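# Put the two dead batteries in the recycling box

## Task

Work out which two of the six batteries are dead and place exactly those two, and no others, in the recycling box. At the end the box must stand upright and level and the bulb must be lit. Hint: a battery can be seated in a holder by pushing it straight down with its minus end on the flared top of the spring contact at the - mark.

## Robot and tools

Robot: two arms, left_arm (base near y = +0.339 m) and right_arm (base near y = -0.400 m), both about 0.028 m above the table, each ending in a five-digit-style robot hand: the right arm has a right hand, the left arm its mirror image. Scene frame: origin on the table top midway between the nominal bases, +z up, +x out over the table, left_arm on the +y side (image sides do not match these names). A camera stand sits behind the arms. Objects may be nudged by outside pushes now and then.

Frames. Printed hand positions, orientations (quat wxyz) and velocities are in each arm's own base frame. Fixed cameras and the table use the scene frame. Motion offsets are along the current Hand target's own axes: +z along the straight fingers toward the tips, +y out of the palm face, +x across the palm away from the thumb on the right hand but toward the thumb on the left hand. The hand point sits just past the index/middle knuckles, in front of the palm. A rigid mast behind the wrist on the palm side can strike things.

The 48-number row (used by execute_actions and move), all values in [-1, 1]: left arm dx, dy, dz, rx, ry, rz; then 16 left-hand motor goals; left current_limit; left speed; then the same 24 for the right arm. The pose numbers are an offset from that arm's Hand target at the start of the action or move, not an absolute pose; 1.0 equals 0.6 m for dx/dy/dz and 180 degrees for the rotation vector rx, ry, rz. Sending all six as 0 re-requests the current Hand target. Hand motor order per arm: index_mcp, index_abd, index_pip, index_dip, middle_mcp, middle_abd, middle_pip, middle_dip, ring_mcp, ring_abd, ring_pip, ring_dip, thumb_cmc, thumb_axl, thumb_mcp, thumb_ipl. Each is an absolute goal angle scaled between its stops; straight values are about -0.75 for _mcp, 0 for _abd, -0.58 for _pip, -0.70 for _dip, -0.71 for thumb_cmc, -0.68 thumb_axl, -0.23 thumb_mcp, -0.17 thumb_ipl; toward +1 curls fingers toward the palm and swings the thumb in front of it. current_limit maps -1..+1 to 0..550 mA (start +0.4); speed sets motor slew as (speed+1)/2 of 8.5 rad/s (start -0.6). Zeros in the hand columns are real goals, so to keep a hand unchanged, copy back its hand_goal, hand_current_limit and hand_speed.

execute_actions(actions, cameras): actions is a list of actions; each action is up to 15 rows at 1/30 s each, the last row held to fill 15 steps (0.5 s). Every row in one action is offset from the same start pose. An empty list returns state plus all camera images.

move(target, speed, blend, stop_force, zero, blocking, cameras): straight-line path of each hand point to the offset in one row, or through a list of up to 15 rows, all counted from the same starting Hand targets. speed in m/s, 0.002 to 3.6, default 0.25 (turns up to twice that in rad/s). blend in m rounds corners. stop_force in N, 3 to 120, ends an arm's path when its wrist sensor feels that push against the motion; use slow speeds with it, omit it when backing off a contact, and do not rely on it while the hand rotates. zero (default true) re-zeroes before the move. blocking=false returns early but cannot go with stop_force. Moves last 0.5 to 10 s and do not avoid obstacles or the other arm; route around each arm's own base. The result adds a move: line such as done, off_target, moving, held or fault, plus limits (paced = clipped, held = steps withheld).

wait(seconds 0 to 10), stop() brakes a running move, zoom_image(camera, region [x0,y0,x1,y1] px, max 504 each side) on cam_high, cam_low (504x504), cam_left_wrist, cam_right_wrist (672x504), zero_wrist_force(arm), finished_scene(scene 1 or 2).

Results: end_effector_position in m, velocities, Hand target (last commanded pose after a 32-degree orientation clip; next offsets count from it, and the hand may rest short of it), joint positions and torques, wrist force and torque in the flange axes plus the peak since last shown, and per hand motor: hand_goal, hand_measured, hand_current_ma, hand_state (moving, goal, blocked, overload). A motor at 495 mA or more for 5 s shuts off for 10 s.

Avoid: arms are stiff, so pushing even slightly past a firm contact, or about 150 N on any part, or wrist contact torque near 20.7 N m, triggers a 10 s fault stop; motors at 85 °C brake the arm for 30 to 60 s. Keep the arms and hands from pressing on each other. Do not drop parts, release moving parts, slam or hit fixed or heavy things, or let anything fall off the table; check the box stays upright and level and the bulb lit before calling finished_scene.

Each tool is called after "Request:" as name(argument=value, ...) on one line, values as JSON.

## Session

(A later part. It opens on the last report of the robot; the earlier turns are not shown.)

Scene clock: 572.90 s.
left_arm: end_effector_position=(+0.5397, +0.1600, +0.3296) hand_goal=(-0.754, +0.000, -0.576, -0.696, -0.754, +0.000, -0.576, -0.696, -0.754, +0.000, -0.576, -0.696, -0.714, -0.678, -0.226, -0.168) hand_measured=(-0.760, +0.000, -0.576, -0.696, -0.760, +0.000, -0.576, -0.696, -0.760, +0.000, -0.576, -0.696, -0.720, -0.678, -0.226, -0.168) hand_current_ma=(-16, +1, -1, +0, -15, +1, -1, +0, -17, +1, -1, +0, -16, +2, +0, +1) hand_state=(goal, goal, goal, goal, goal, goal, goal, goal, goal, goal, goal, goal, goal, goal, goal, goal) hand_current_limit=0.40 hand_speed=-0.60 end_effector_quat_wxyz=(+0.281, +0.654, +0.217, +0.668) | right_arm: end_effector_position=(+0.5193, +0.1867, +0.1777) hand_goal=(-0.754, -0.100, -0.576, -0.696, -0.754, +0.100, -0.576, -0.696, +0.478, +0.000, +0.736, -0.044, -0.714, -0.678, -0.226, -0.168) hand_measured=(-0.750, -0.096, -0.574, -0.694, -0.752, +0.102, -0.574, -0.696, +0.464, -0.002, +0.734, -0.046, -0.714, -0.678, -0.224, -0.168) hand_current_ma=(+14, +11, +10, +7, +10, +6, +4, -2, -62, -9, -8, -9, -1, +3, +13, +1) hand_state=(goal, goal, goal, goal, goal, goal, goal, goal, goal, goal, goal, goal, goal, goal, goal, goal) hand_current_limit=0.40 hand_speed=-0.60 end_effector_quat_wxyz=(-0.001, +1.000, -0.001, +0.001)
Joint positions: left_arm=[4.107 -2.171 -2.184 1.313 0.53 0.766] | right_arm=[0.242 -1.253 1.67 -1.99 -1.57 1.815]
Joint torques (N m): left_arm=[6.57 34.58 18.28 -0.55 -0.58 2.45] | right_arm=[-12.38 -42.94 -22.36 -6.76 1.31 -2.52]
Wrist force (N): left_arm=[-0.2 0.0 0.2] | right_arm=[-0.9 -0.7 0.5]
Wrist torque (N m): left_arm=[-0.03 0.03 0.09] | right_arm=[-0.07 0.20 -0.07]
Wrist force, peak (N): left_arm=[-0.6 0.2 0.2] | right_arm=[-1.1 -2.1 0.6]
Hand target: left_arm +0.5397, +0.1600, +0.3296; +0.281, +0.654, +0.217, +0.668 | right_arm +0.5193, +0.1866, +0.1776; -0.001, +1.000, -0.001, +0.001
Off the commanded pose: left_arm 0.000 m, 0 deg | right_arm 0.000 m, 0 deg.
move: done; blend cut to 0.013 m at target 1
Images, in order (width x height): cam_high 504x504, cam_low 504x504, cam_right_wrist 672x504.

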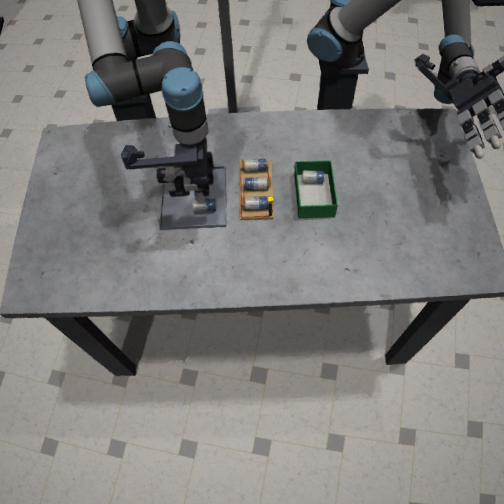

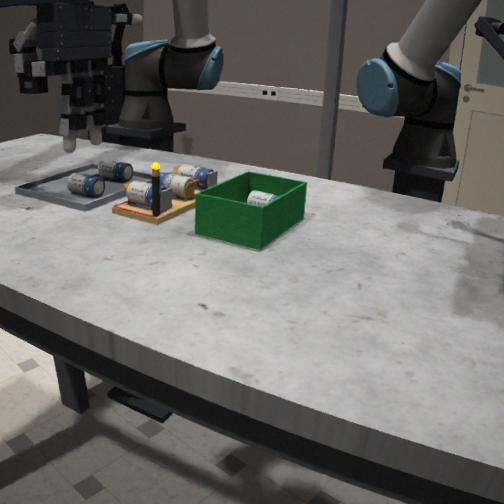

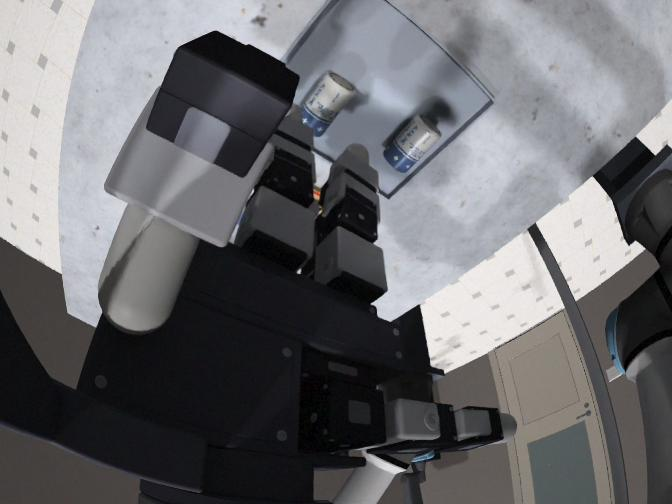

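Request:
move(target=[0,0,0,0,0,0,-0.754,0,-0.576,-0.696,-0.754,0,-0.576,-0.696,-0.754,0,-0.576,-0.696,-0.714,-0.678,-0.226,-0.168,0.4,-0.6,0.004,0,0.1145,0,0,0,-0.754,-0.1,-0.576,-0.696,-0.754,0.1,-0.576,-0.696,0.479,0,0.737,-0.043,-0.714,-0.678,-0.226,-0.168,0.4,-0.9], speed=0.1, stop_force=6)

Request:
execute_actions(actions=[[[0,0,0,0,0,0,-0.754,0,-0.576,-0.696,-0.754,0,-0.576,-0.696,-0.754,0,-0.576,-0.696,-0.714,-0.678,-0.226,-0.168,0.4,-0.6,0,0,0,0,0,0,-0.754,0.12,-0.576,-0.696,-0.754,-0.12,-0.576,-0.696,0.479,0,0.737,-0.043,-0.714,-0.678,-0.226,-0.168,0.72,-0.92]],[[0,0,0,0,0,0,-0.754,0,-0.576,-0.696,-0.754,0,-0.576,-0.696,-0.754,0,-0.576,-0.696,-0.714,-0.678,-0.226,-0.168,0.4,-0.6,0,0,0,0,0,0,-0.754,0.12,-0.576,-0.696,-0.754,-0.12,-0.576,-0.696,0.479,0,0.737,-0.043,-0.714,-0.678,-0.226,-0.168,0.72,-0.92]]], cameras=["cam_right_wrist"])

Request:
zoom_image(camera="cam_right_wrist", region=[200, 0, 460, 220])

Scene clock: 575.97 s.
left_arm: end_effector_position=(+0.5397, +0.1600, +0.3296) hand_goal=(-0.754, +0.000, -0.576, -0.696, -0.754, +0.000, -0.576, -0.696, -0.754, +0.000, -0.576, -0.696, -0.714, -0.678, -0.226, -0.168) hand_measured=(-0.760, +0.000, -0.576, -0.696, -0.760, +0.000, -0.576, -0.696, -0.760, +0.000, -0.576, -0.696, -0.720, -0.678, -0.226, -0.168) hand_current_ma=(-16, +1, -1, +0, -15, +1, -1, +0, -17, +1, -1, +0, -16, +2, +0, +1) hand_state=(goal, goal, goal, goal, goal, goal, goal, goal, goal, goal, goal, goal, goal, goal, goal, goal) hand_current_limit=0.40 hand_speed=-0.60 end_effector_quat_wxyz=(+0.281, +0.654, +0.217, +0.668) | right_arm: end_effector_position=(+0.5218, +0.1867, +0.1089) hand_goal=(-0.754, -0.100, -0.576, -0.696, -0.754, +0.100, -0.576, -0.696, +0.478, +0.000, +0.736, -0.044, -0.714, -0.678, -0.226, -0.168) hand_measured=(-0.750, -0.096, -0.574, -0.694, -0.752, +0.102, -0.574, -0.696, +0.464, -0.002, +0.734, -0.046, -0.714, -0.678, -0.224, -0.168) hand_current_ma=(+14, +11, +10, +7, +10, +6, +4, -2, -62, -9, -8, -9, -1, +3, +13, +1) hand_state=(goal, goal, goal, goal, goal, goal, goal, goal, goal, goal, goal, goal, goal, goal, goal, goal) hand_current_limit=0.40 hand_speed=-0.90 end_effector_quat_wxyz=(-0.001, +1.000, -0.001, +0.001)
Joint positions: left_arm=[4.107 -2.171 -2.184 1.313 0.53 0.766] | right_arm=[0.241 -1.17 1.751 -2.154 -1.57 1.814]
Joint torques (N m): left_arm=[5.71 33.77 18.72 -0.54 -0.64 2.5] | right_arm=[-11.26 -45.11 -20.93 -6.78 -1.03 -2.5]
Wrist force (N): left_arm=[-0.5 0.1 -0.1] | right_arm=[-0.6 -0.8 0.6]
Wrist torque (N m): left_arm=[0.01 0.07 0.06] | right_arm=[-0.09 0.15 -0.05]
Wrist force, peak (N): left_arm=[-0.6 0.3 0.3] | right_arm=[-1.0 -0.7 1.2]
Hand target: left_arm +0.5397, +0.1600, +0.3296; +0.281, +0.654, +0.217, +0.668 | right_arm +0.5218, +0.1867, +0.1089; -0.001, +1.000, -0.001, +0.001
Off the commanded pose: left_arm 0.000 m, 0 deg | right_arm 0.000 m, 0 deg.
move: done

Scene clock: 577.17 s.
left_arm: end_effector_position=(+0.5397, +0.1600, +0.3296) hand_goal=(-0.754, +0.000, -0.576, -0.696, -0.754, +0.000, -0.576, -0.696, -0.754, +0.000, -0.576, -0.696, -0.714, -0.678, -0.226, -0.168) hand_measured=(-0.760, +0.000, -0.576, -0.696, -0.760, +0.000, -0.576, -0.696, -0.760, +0.000, -0.576, -0.696, -0.720, -0.678, -0.226, -0.168) hand_current_ma=(-16, +1, -1, +0, -15, +1, -1, +0, -17, +1, -1, +0, -16, +2, +0, +1) hand_state=(goal, goal, goal, goal, goal, goal, goal, goal, goal, goal, goal, goal, goal, goal, goal, goal) hand_current_limit=0.40 hand_speed=-0.60 end_effector_quat_wxyz=(+0.281, +0.654, +0.217, +0.668) | right_arm: end_effector_position=(+0.5218, +0.1867, +0.1089) hand_goal=(-0.754, +0.120, -0.576, -0.696, -0.754, -0.120, -0.576, -0.696, +0.478, +0.000, +0.736, -0.044, -0.714, -0.678, -0.226, -0.168) hand_measured=(-0.750, -0.058, -0.574, -0.694, -0.752, +0.020, -0.574, -0.696, +0.464, -0.002, +0.734, -0.046, -0.714, -0.678, -0.224, -0.168) hand_current_ma=(+14, -473, +10, +7, +10, +473, +4, -2, -62, -9, -8, -9, -1, +3, +13, +1) hand_state=(goal, blocked, goal, goal, goal, blocked, goal, goal, goal, goal, goal, goal, goal, goal, goal, goal) hand_current_limit=0.72 hand_speed=-0.92 end_effector_quat_wxyz=(-0.001, +1.000, -0.001, +0.001)
Joint positions: left_arm=[4.107 -2.171 -2.184 1.313 0.53 0.766] | right_arm=[0.241 -1.17 1.751 -2.154 -1.57 1.814]
Joint torques (N m): left_arm=[5.11 33.71 18.45 -0.75 -0.62 2.31] | right_arm=[-10.72 -44.77 -21.02 -5.33 -0.95 -2.48]
Wrist force (N): left_arm=[-0.1 0.2 0.1] | right_arm=[-0.5 -0.6 -0.4]
Wrist torque (N m): left_arm=[0.00 0.02 0.09] | right_arm=[0.00 0.27 -0.04]
Wrist force, peak (N): left_arm=[-0.5 0.0 0.2] | right_arm=[-1.8 -0.4 -0.7]
Hand target: left_arm +0.5397, +0.1600, +0.3296; +0.281, +0.654, +0.217, +0.668 | right_arm +0.5218, +0.1867, +0.1089; -0.001, +1.000, -0.001, +0.001
Off the commanded pose: left_arm 0.000 m, 0 deg | right_arm 0.000 m, 0 deg.
Step readings (end_effector_position of left_arm | right_arm):
0: (+0.5397, +0.1600, +0.3296) | (+0.5218, +0.1867, +0.1089)
1: (+0.5397, +0.1600, +0.3296) | (+0.5218, +0.1867, +0.1089)
2: (+0.5397, +0.1600, +0.3296) | (+0.5218, +0.1867, +0.1089)
4: (+0.5397, +0.1600, +0.3296) | (+0.5218, +0.1867, +0.1089)
8: (+0.5397, +0.1600, +0.3296) | (+0.5218, +0.1867, +0.1089)
15: (+0.5397, +0.1600, +0.3296) | (+0.5218, +0.1867, +0.1089)
16: (+0.5397, +0.1600, +0.3296) | (+0.5218, +0.1867, +0.1089)
17: (+0.5397, +0.1600, +0.3296) | (+0.5218, +0.1867, +0.1089)
19: (+0.5397, +0.1600, +0.3296) | (+0.5218, +0.1867, +0.1089)
23: (+0.5397, +0.1600, +0.3296) | (+0.5218, +0.1867, +0.1089)
30: (+0.5397, +0.1600, +0.3296) | (+0.5218, +0.1867, +0.1089)
Images, in order (width x height): cam_right_wrist 672x504.

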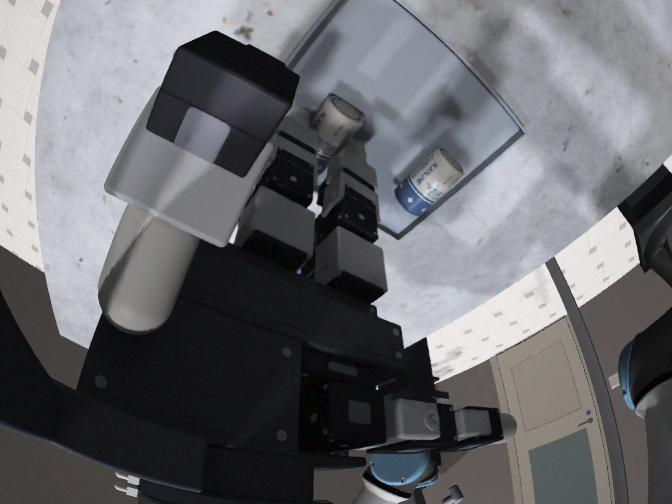

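Scaled by 1.938 from the camera's 672x504 image, which has a finer 960x720 frame.

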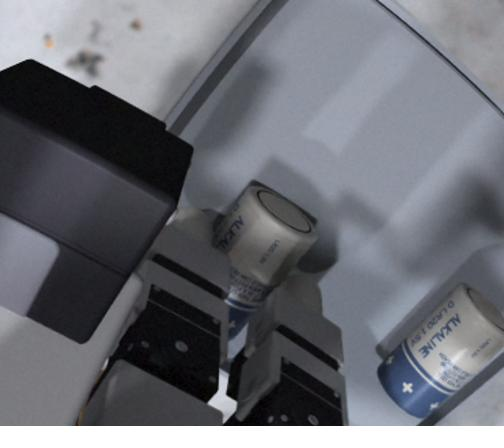

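Request:
move(target=[[0,0,0,0,0,0,-0.754,0,-0.576,-0.696,-0.754,0,-0.576,-0.696,-0.754,0,-0.576,-0.696,-0.714,-0.678,-0.226,-0.168,0.4,-0.6,0,0,-0.185,0,0,0,-0.754,0.12,-0.576,-0.696,-0.754,-0.12,-0.576,-0.696,0.479,0,0.737,-0.043,-0.714,-0.678,-0.226,-0.168,0.72,-0.92],[0,0,0,0,0,0,-0.754,0,-0.576,-0.696,-0.754,0,-0.576,-0.696,-0.754,0,-0.576,-0.696,-0.714,-0.678,-0.226,-0.168,0.4,-0.6,-0.0015,-0.5058,-0.185,0,0,0,-0.754,0.12,-0.576,-0.696,-0.754,-0.12,-0.576,-0.696,0.479,0,0.737,-0.043,-0.714,-0.678,-0.226,-0.168,0.72,-0.92]], speed=[0.12, 0.22], blend=[0.01,0], cameras=["cam_right_wrist","cam_low","cam_high"])

Request:
zoom_image(camera="cam_right_wrist", region=[200, 0, 460, 220])

Request:
zoom_image(camera="cam_high", region=[270, 130, 370, 230])

Request:
zoom_image(camera="cam_low", region=[200, 100, 330, 230])

Scene clock: 581.37 s.
left_arm: end_effector_position=(+0.5397, +0.1600, +0.3296) hand_goal=(-0.754, +0.000, -0.576, -0.696, -0.754, +0.000, -0.576, -0.696, -0.754, +0.000, -0.576, -0.696, -0.714, -0.678, -0.226, -0.168) hand_measured=(-0.760, +0.000, -0.576, -0.696, -0.760, +0.000, -0.576, -0.696, -0.760, +0.000, -0.576, -0.696, -0.720, -0.678, -0.226, -0.168) hand_current_ma=(-16, +1, -1, +0, -15, +1, -1, +0, -17, +1, -1, +0, -16, +2, +0, +1) hand_state=(goal, goal, goal, goal, goal, goal, goal, goal, goal, goal, goal, goal, goal, goal, goal, goal) hand_current_limit=0.40 hand_speed=-0.60 end_effector_quat_wxyz=(+0.281, +0.654, +0.217, +0.668) | right_arm: end_effector_position=(+0.5212, +0.4900, +0.2204) hand_goal=(-0.754, +0.120, -0.576, -0.696, -0.754, -0.120, -0.576, -0.696, +0.478, +0.000, +0.736, -0.044, -0.714, -0.678, -0.226, -0.168) hand_measured=(-0.754, -0.058, -0.574, -0.694, -0.754, +0.016, -0.576, -0.696, +0.464, -0.002, +0.734, -0.046, -0.714, -0.678, -0.224, -0.168) hand_current_ma=(+2, -473, +4, +6, -2, +473, +1, -2, -62, -9, -8, -9, +0, +3, +13, +1) hand_state=(goal, blocked, goal, goal, goal, blocked, goal, goal, goal, goal, goal, goal, goal, goal, goal, goal) hand_current_limit=0.72 hand_speed=-0.92 end_effector_quat_wxyz=(-0.001, +1.000, -0.001, +0.001)
Joint positions: left_arm=[4.107 -2.171 -2.184 1.313 0.53 0.766] | right_arm=[0.644 -0.824 0.887 -1.636 -1.57 2.216]
Joint torques (N m): left_arm=[5.96 33.96 18.12 -0.62 -0.41 2.52] | right_arm=[12.87 -67.13 -38.43 -0.81 -1.3 2.58]
Wrist force (N): left_arm=[-0.1 0.0 0.1] | right_arm=[-0.8 -0.5 2.2]
Wrist torque (N m): left_arm=[-0.02 0.01 0.10] | right_arm=[-0.19 0.19 -0.22]
Wrist force, peak (N): left_arm=[-0.6 0.2 0.2] | right_arm=[-1.4 -2.9 1.9]
Hand target: left_arm +0.5397, +0.1600, +0.3296; +0.281, +0.654, +0.217, +0.668 | right_arm +0.5212, +0.4900, +0.2204; -0.001, +1.000, -0.001, +0.001
Off the commanded pose: left_arm 0.000 m, 0 deg | right_arm 0.000 m, 0 deg.
move: done
Images, in order (width x height): cam_high 504x504, cam_low 504x504, cam_right_wrist 672x504.

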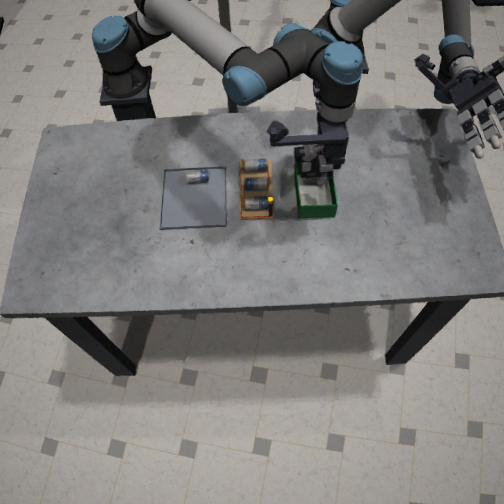

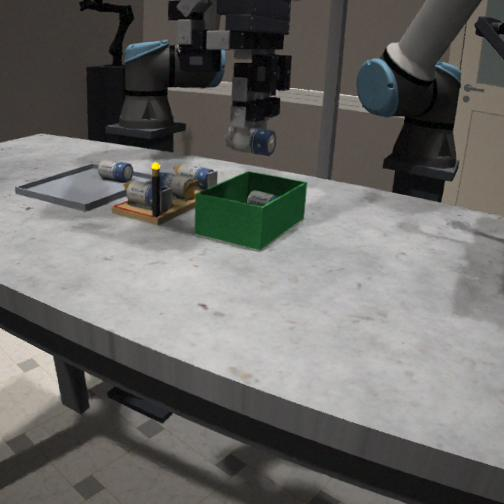

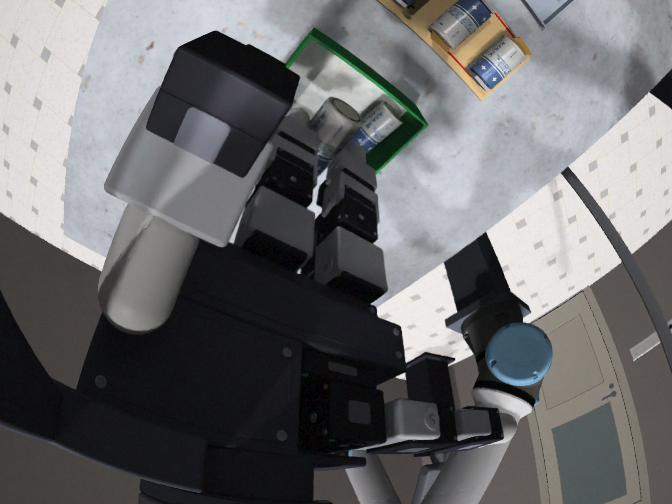

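Scaled by 1.938 from the camera's 672x504 image, which has a finer 960x720 frame.

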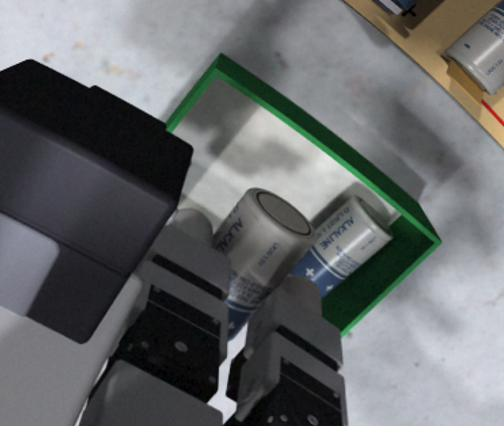

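Scaled by 5.040 from the camera's 504x504 image, which has a finer 720x720 frame.

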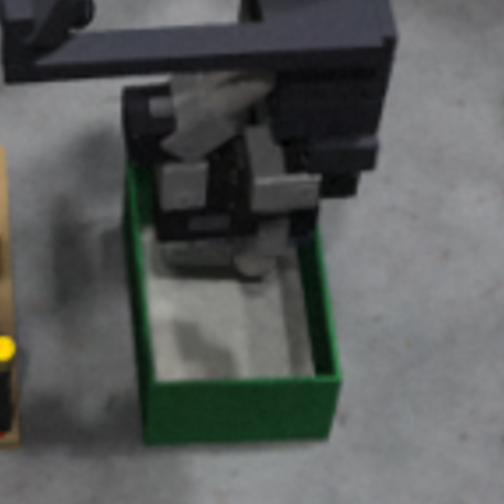

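Scaled by 3.877 from the camera's 504x504 image, which has a finer 720x720 frame.

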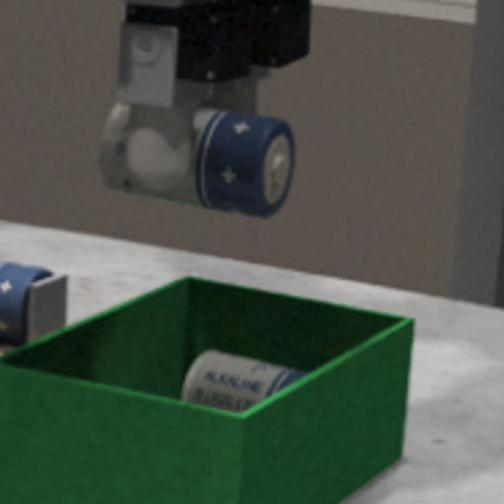

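Request:
move(target=[[0,0,0,0,0,0,-0.754,0,-0.576,-0.696,-0.754,0,-0.576,-0.696,-0.754,0,-0.576,-0.696,-0.714,-0.678,-0.226,-0.168,0.4,-0.6,0,0,0.09,0,0,0,-0.754,0.12,-0.576,-0.696,-0.754,-0.12,-0.576,-0.696,0.479,0,0.737,-0.043,-0.714,-0.678,-0.226,-0.168,0.72,-0.92],[0,0,0,0,0,0,-0.754,0,-0.576,-0.696,-0.754,0,-0.576,-0.696,-0.754,0,-0.576,-0.696,-0.714,-0.678,-0.226,-0.168,0.4,-0.6,0,0,0.194,0,0,0,-0.754,0.12,-0.576,-0.696,-0.754,-0.12,-0.576,-0.696,0.479,0,0.737,-0.043,-0.714,-0.678,-0.226,-0.168,0.72,-0.92]], speed=[0.1, 0.05], stop_force=6, cameras=["cam_right_wrist","cam_high"])

Request:
zoom_image(camera="cam_right_wrist", region=[200, 0, 460, 220])

Scene clock: 586.47 s.
left_arm: end_effector_position=(+0.5397, +0.1600, +0.3296) hand_goal=(-0.754, +0.000, -0.576, -0.696, -0.754, +0.000, -0.576, -0.696, -0.754, +0.000, -0.576, -0.696, -0.714, -0.678, -0.226, -0.168) hand_measured=(-0.760, +0.000, -0.576, -0.696, -0.760, +0.000, -0.576, -0.696, -0.760, +0.000, -0.576, -0.696, -0.720, -0.678, -0.226, -0.168) hand_current_ma=(-16, +1, -1, +0, -15, +1, -1, +0, -17, +1, -1, +0, -16, +2, +0, +1) hand_state=(goal, goal, goal, goal, goal, goal, goal, goal, goal, goal, goal, goal, goal, goal, goal, goal) hand_current_limit=0.40 hand_speed=-0.60 end_effector_quat_wxyz=(+0.281, +0.654, +0.217, +0.668) | right_arm: end_effector_position=(+0.5213, +0.4901, +0.1100) hand_goal=(-0.754, +0.120, -0.576, -0.696, -0.754, -0.120, -0.576, -0.696, +0.478, +0.000, +0.736, -0.044, -0.714, -0.678, -0.226, -0.168) hand_measured=(-0.752, -0.058, -0.574, -0.694, -0.754, +0.016, -0.576, -0.696, +0.464, -0.002, +0.734, -0.046, -0.714, -0.678, -0.224, -0.168) hand_current_ma=(+5, -473, +4, +6, +1, +473, +1, -2, -62, -9, -8, -9, +0, +3, +13, +1) hand_state=(goal, blocked, goal, goal, goal, blocked, goal, goal, goal, goal, goal, goal, goal, goal, goal, goal) hand_current_limit=0.72 hand_speed=-0.92 end_effector_quat_wxyz=(-0.001, +1.000, -0.001, +0.001)
Joint positions: left_arm=[4.107 -2.171 -2.184 1.313 0.53 0.766] | right_arm=[0.644 -0.767 1.071 -1.878 -1.57 2.216]
Joint torques (N m): left_arm=[6.6 33.38 18.04 -0.95 -0.4 2.47] | right_arm=[7.76 -81.74 -37.06 -0.89 -0.44 -1.72]
Wrist force (N): left_arm=[-0.5 0.1 0.0] | right_arm=[-0.7 -0.6 2.0]
Wrist torque (N m): left_arm=[0.00 0.07 0.06] | right_arm=[-0.18 0.18 -0.21]
Wrist force, peak (N): left_arm=[-0.6 0.3 -0.1] | right_arm=[-1.7 -0.5 -7.9]
Hand target: left_arm +0.5397, +0.1600, +0.3296; +0.281, +0.654, +0.217, +0.668 | right_arm +0.5213, +0.4901, +0.1100; -0.001, +1.000, -0.001, +0.001 (not the last commanded pose)
Off the commanded pose: left_arm 0.000 m, 0 deg | right_arm 0.006 m, 0 deg.
move: contact (right_arm); path passed 1 of 2 targets
Images, in order (width x height): cam_high 504x504, cam_right_wrist 672x504.

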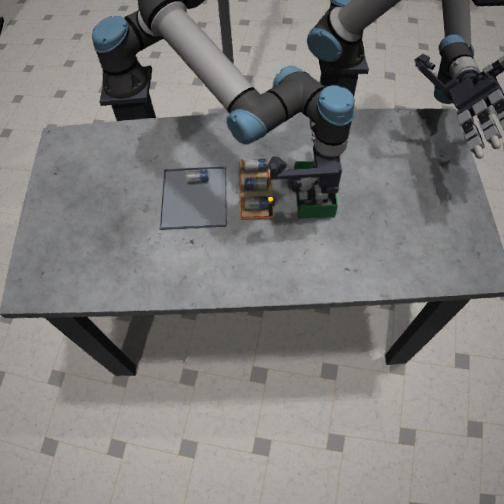

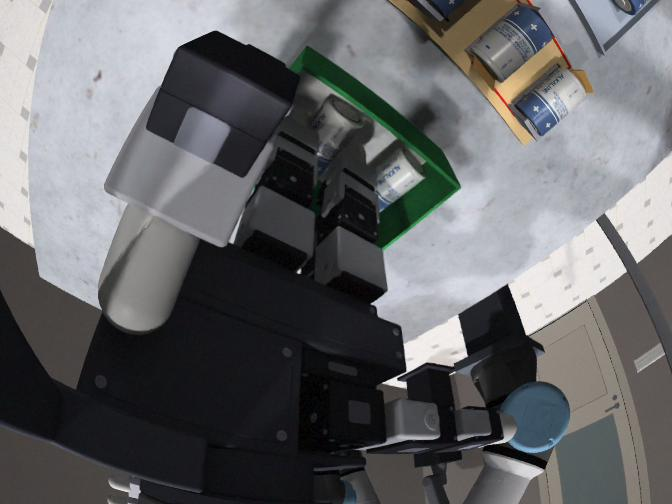

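Scaled by 1.938 from the camera's 672x504 image, which has a finer 960x720 frame.

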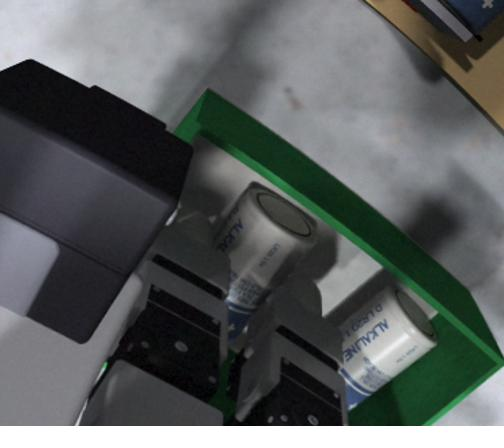

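Release gently and retreat.

Request:
execute_actions(actions=[[[0,0,0,0,0,0,-0.754,0,-0.576,-0.696,-0.754,0,-0.576,-0.696,-0.754,0,-0.576,-0.696,-0.714,-0.678,-0.226,-0.168,0.4,-0.6,0,0,0.004,0,0,0,-0.754,0.12,-0.576,-0.696,-0.754,-0.12,-0.576,-0.696,0.479,0,0.737,-0.043,-0.714,-0.678,-0.226,-0.168,0.2,-0.92]],[[0,0,0,0,0,0,-0.754,0,-0.576,-0.696,-0.754,0,-0.576,-0.696,-0.754,0,-0.576,-0.696,-0.714,-0.678,-0.226,-0.168,0.4,-0.6,0,0,0,0,0,0,-0.754,-0.09,-0.576,-0.696,-0.754,0.09,-0.576,-0.696,0.479,0,0.737,-0.043,-0.714,-0.678,-0.226,-0.168,0.3,-0.96]],[[0,0,0,0,0,0,-0.754,0,-0.576,-0.696,-0.754,0,-0.576,-0.696,-0.754,0,-0.576,-0.696,-0.714,-0.678,-0.226,-0.168,0.4,-0.6,0,0,0,0,0,0,-0.754,-0.09,-0.576,-0.696,-0.754,0.09,-0.576,-0.696,0.479,0,0.737,-0.043,-0.714,-0.678,-0.226,-0.168,0.3,-0.96]]])

Request:
move(target=[0,0,0,0,0,0,-0.754,0,-0.576,-0.696,-0.754,0,-0.576,-0.696,-0.754,0,-0.576,-0.696,-0.714,-0.678,-0.226,-0.168,0.4,-0.6,0,0,-0.2,0,0,0,-0.754,-0.09,-0.576,-0.696,-0.754,0.09,-0.576,-0.696,0.479,0,0.737,-0.043,-0.714,-0.678,-0.226,-0.168,0.5,-0.8], speed=0.12, cameras=["cam_right_wrist","cam_high","cam_low"])

Request:
zoom_image(camera="cam_low", region=[10, 130, 340, 270])

Request:
zoom_image(camera="cam_high", region=[150, 130, 370, 240])

Scene clock: 589.40 s.
left_arm: end_effector_position=(+0.5397, +0.1600, +0.3296) hand_goal=(-0.754, +0.000, -0.576, -0.696, -0.754, +0.000, -0.576, -0.696, -0.754, +0.000, -0.576, -0.696, -0.714, -0.678, -0.226, -0.168) hand_measured=(-0.760, +0.000, -0.576, -0.696, -0.760, +0.000, -0.576, -0.696, -0.760, +0.000, -0.576, -0.696, -0.720, -0.678, -0.226, -0.168) hand_current_ma=(-16, +1, -1, +0, -15, +1, -1, +0, -17, +1, -1, +0, -16, +2, +0, +1) hand_state=(goal, goal, goal, goal, goal, goal, goal, goal, goal, goal, goal, goal, goal, goal, goal, goal) hand_current_limit=0.40 hand_speed=-0.60 end_effector_quat_wxyz=(+0.281, +0.654, +0.217, +0.668) | right_arm: end_effector_position=(+0.5213, +0.4901, +0.1075) hand_goal=(-0.754, -0.090, -0.576, -0.696, -0.754, +0.090, -0.576, -0.696, +0.478, +0.000, +0.736, -0.044, -0.714, -0.678, -0.226, -0.168) hand_measured=(-0.752, -0.086, -0.574, -0.694, -0.754, +0.086, -0.576, -0.696, +0.464, -0.002, +0.734, -0.046, -0.714, -0.678, -0.224, -0.168) hand_current_ma=(+6, +14, +4, +6, +2, -10, +1, -2, -62, -9, -8, -9, +0, +3, +13, +1) hand_state=(goal, goal, goal, goal, goal, goal, goal, goal, goal, goal, goal, goal, goal, goal, goal, goal) hand_current_limit=0.30 hand_speed=-0.96 end_effector_quat_wxyz=(-0.001, +1.000, -0.001, +0.001)
Joint positions: left_arm=[4.107 -2.171 -2.184 1.313 0.53 0.766] | right_arm=[0.644 -0.765 1.074 -1.882 -1.57 2.216]
Joint torques (N m): left_arm=[5.02 33.76 18.21 -0.98 -0.7 2.16] | right_arm=[-4.19 -73.7 -27.64 -5.18 -0.42 -0.85]
Wrist force (N): left_arm=[-0.3 0.2 -0.2] | right_arm=[-0.6 -0.4 0.7]
Wrist torque (N m): left_arm=[0.02 0.04 0.08] | right_arm=[-0.06 0.16 -0.21]
Wrist force, peak (N): left_arm=[-0.7 0.1 -0.1] | right_arm=[-1.5 -0.5 -7.9]
Hand target: left_arm +0.5397, +0.1600, +0.3296; +0.281, +0.654, +0.217, +0.668 | right_arm +0.5213, +0.4901, +0.1076; -0.001, +1.000, -0.001, +0.001
Off the commanded pose: left_arm 0.000 m, 0 deg | right_arm 0.000 m, 0 deg.
Step readings (end_effector_position of left_arm | right_arm):
0: (+0.5397, +0.1600, +0.3296) | (+0.5213, +0.4901, +0.1100)
1: (+0.5397, +0.1600, +0.3296) | (+0.5213, +0.4901, +0.1100)
2: (+0.5397, +0.1600, +0.3296) | (+0.5212, +0.4901, +0.1099)
4: (+0.5397, +0.1600, +0.3296) | (+0.5212, +0.4901, +0.1090)
8: (+0.5397, +0.1600, +0.3296) | (+0.5213, +0.4902, +0.1081)
15: (+0.5397, +0.1600, +0.3296) | (+0.5213, +0.4902, +0.1076)
16: (+0.5397, +0.1600, +0.3296) | (+0.5213, +0.4902, +0.1076)
17: (+0.5397, +0.1600, +0.3296) | (+0.5213, +0.4902, +0.1076)
19: (+0.5397, +0.1600, +0.3296) | (+0.5213, +0.4902, +0.1076)
23: (+0.5397, +0.1600, +0.3296) | (+0.5213, +0.4901, +0.1075)
30: (+0.5397, +0.1600, +0.3296) | (+0.5213, +0.4901, +0.1075)
31: (+0.5397, +0.1600, +0.3296) | (+0.5213, +0.4901, +0.1075)
32: (+0.5397, +0.1600, +0.3296) | (+0.5213, +0.4901, +0.1075)
34: (+0.5397, +0.1600, +0.3296) | (+0.5213, +0.4901, +0.1075)
38: (+0.5397, +0.1600, +0.3296) | (+0.5213, +0.4901, +0.1075)
45: (+0.5397, +0.1600, +0.3296) | (+0.5213, +0.4901, +0.1075)

Scene clock: 591.00 s.
left_arm: end_effector_position=(+0.5397, +0.1600, +0.3296) hand_goal=(-0.754, +0.000, -0.576, -0.696, -0.754, +0.000, -0.576, -0.696, -0.754, +0.000, -0.576, -0.696, -0.714, -0.678, -0.226, -0.168) hand_measured=(-0.760, +0.000, -0.576, -0.696, -0.760, +0.000, -0.576, -0.696, -0.760, +0.000, -0.576, -0.696, -0.720, -0.678, -0.226, -0.168) hand_current_ma=(-16, +1, -1, +0, -15, +1, -1, +0, -17, +1, -1, +0, -16, +2, +0, +1) hand_state=(goal, goal, goal, goal, goal, goal, goal, goal, goal, goal, goal, goal, goal, goal, goal, goal) hand_current_limit=0.40 hand_speed=-0.60 end_effector_quat_wxyz=(+0.281, +0.654, +0.217, +0.668) | right_arm: end_effector_position=(+0.5211, +0.4900, +0.2275) hand_goal=(-0.754, -0.090, -0.576, -0.696, -0.754, +0.090, -0.576, -0.696, +0.478, +0.000, +0.736, -0.044, -0.714, -0.678, -0.226, -0.168) hand_measured=(-0.752, -0.086, -0.574, -0.694, -0.754, +0.086, -0.576, -0.696, +0.464, -0.002, +0.734, -0.046, -0.714, -0.678, -0.224, -0.168) hand_current_ma=(+6, +14, +4, +6, +2, -10, +1, -2, -62, -9, -8, -9, +0, +3, +13, +1) hand_state=(goal, goal, goal, goal, goal, goal, goal, goal, goal, goal, goal, goal, goal, goal, goal, goal) hand_current_limit=0.50 hand_speed=-0.80 end_effector_quat_wxyz=(-0.001, +1.000, -0.001, +0.001)
Joint positions: left_arm=[4.107 -2.171 -2.184 1.313 0.53 0.766] | right_arm=[0.644 -0.826 0.871 -1.618 -1.57 2.216]
Joint torques (N m): left_arm=[5.98 33.9 19.28 -0.98 -0.35 2.08] | right_arm=[-11.6 -66.03 -37.05 -0.71 0.27 2.09]
Wrist force (N): left_arm=[-0.5 0.0 0.0] | right_arm=[-0.7 -0.5 0.8]
Wrist torque (N m): left_arm=[-0.02 0.06 0.07] | right_arm=[-0.07 0.17 -0.22]
Wrist force, peak (N): left_arm=[-0.6 0.1 0.3] | right_arm=[-0.8 -0.5 1.8]
Hand target: left_arm +0.5397, +0.1600, +0.3296; +0.281, +0.654, +0.217, +0.668 | right_arm +0.5211, +0.4900, +0.2276; -0.001, +1.000, -0.001, +0.001
Off the commanded pose: left_arm 0.000 m, 0 deg | right_arm 0.000 m, 0 deg.
move: done
Images, in order (width x height): cam_high 504x504, cam_low 504x504, cam_right_wrist 672x504.

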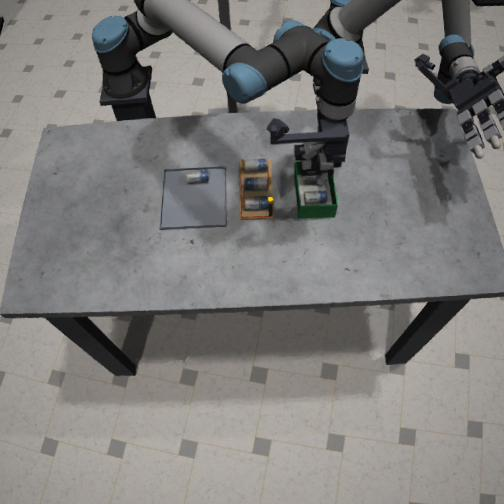

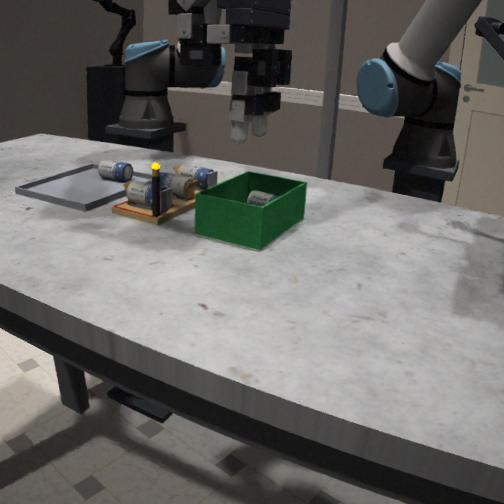

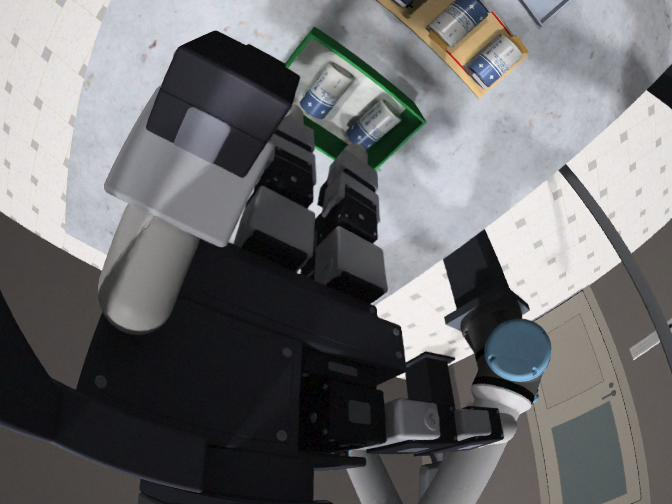

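Scaled by 1.527 from the camera's 504x504 image, which has a finer 720x720 frame.

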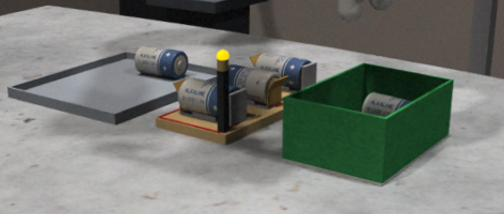

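Scaled by 2.291 from the camera's 504x504 image, which has a finer 720x720 frame.

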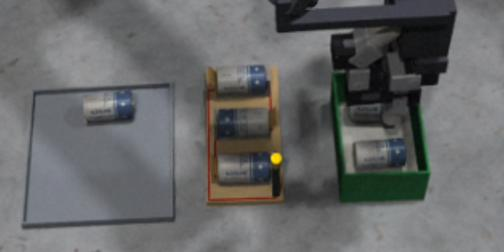

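Request:
finished_scene(scene=2)

The scene is finished: the task was done.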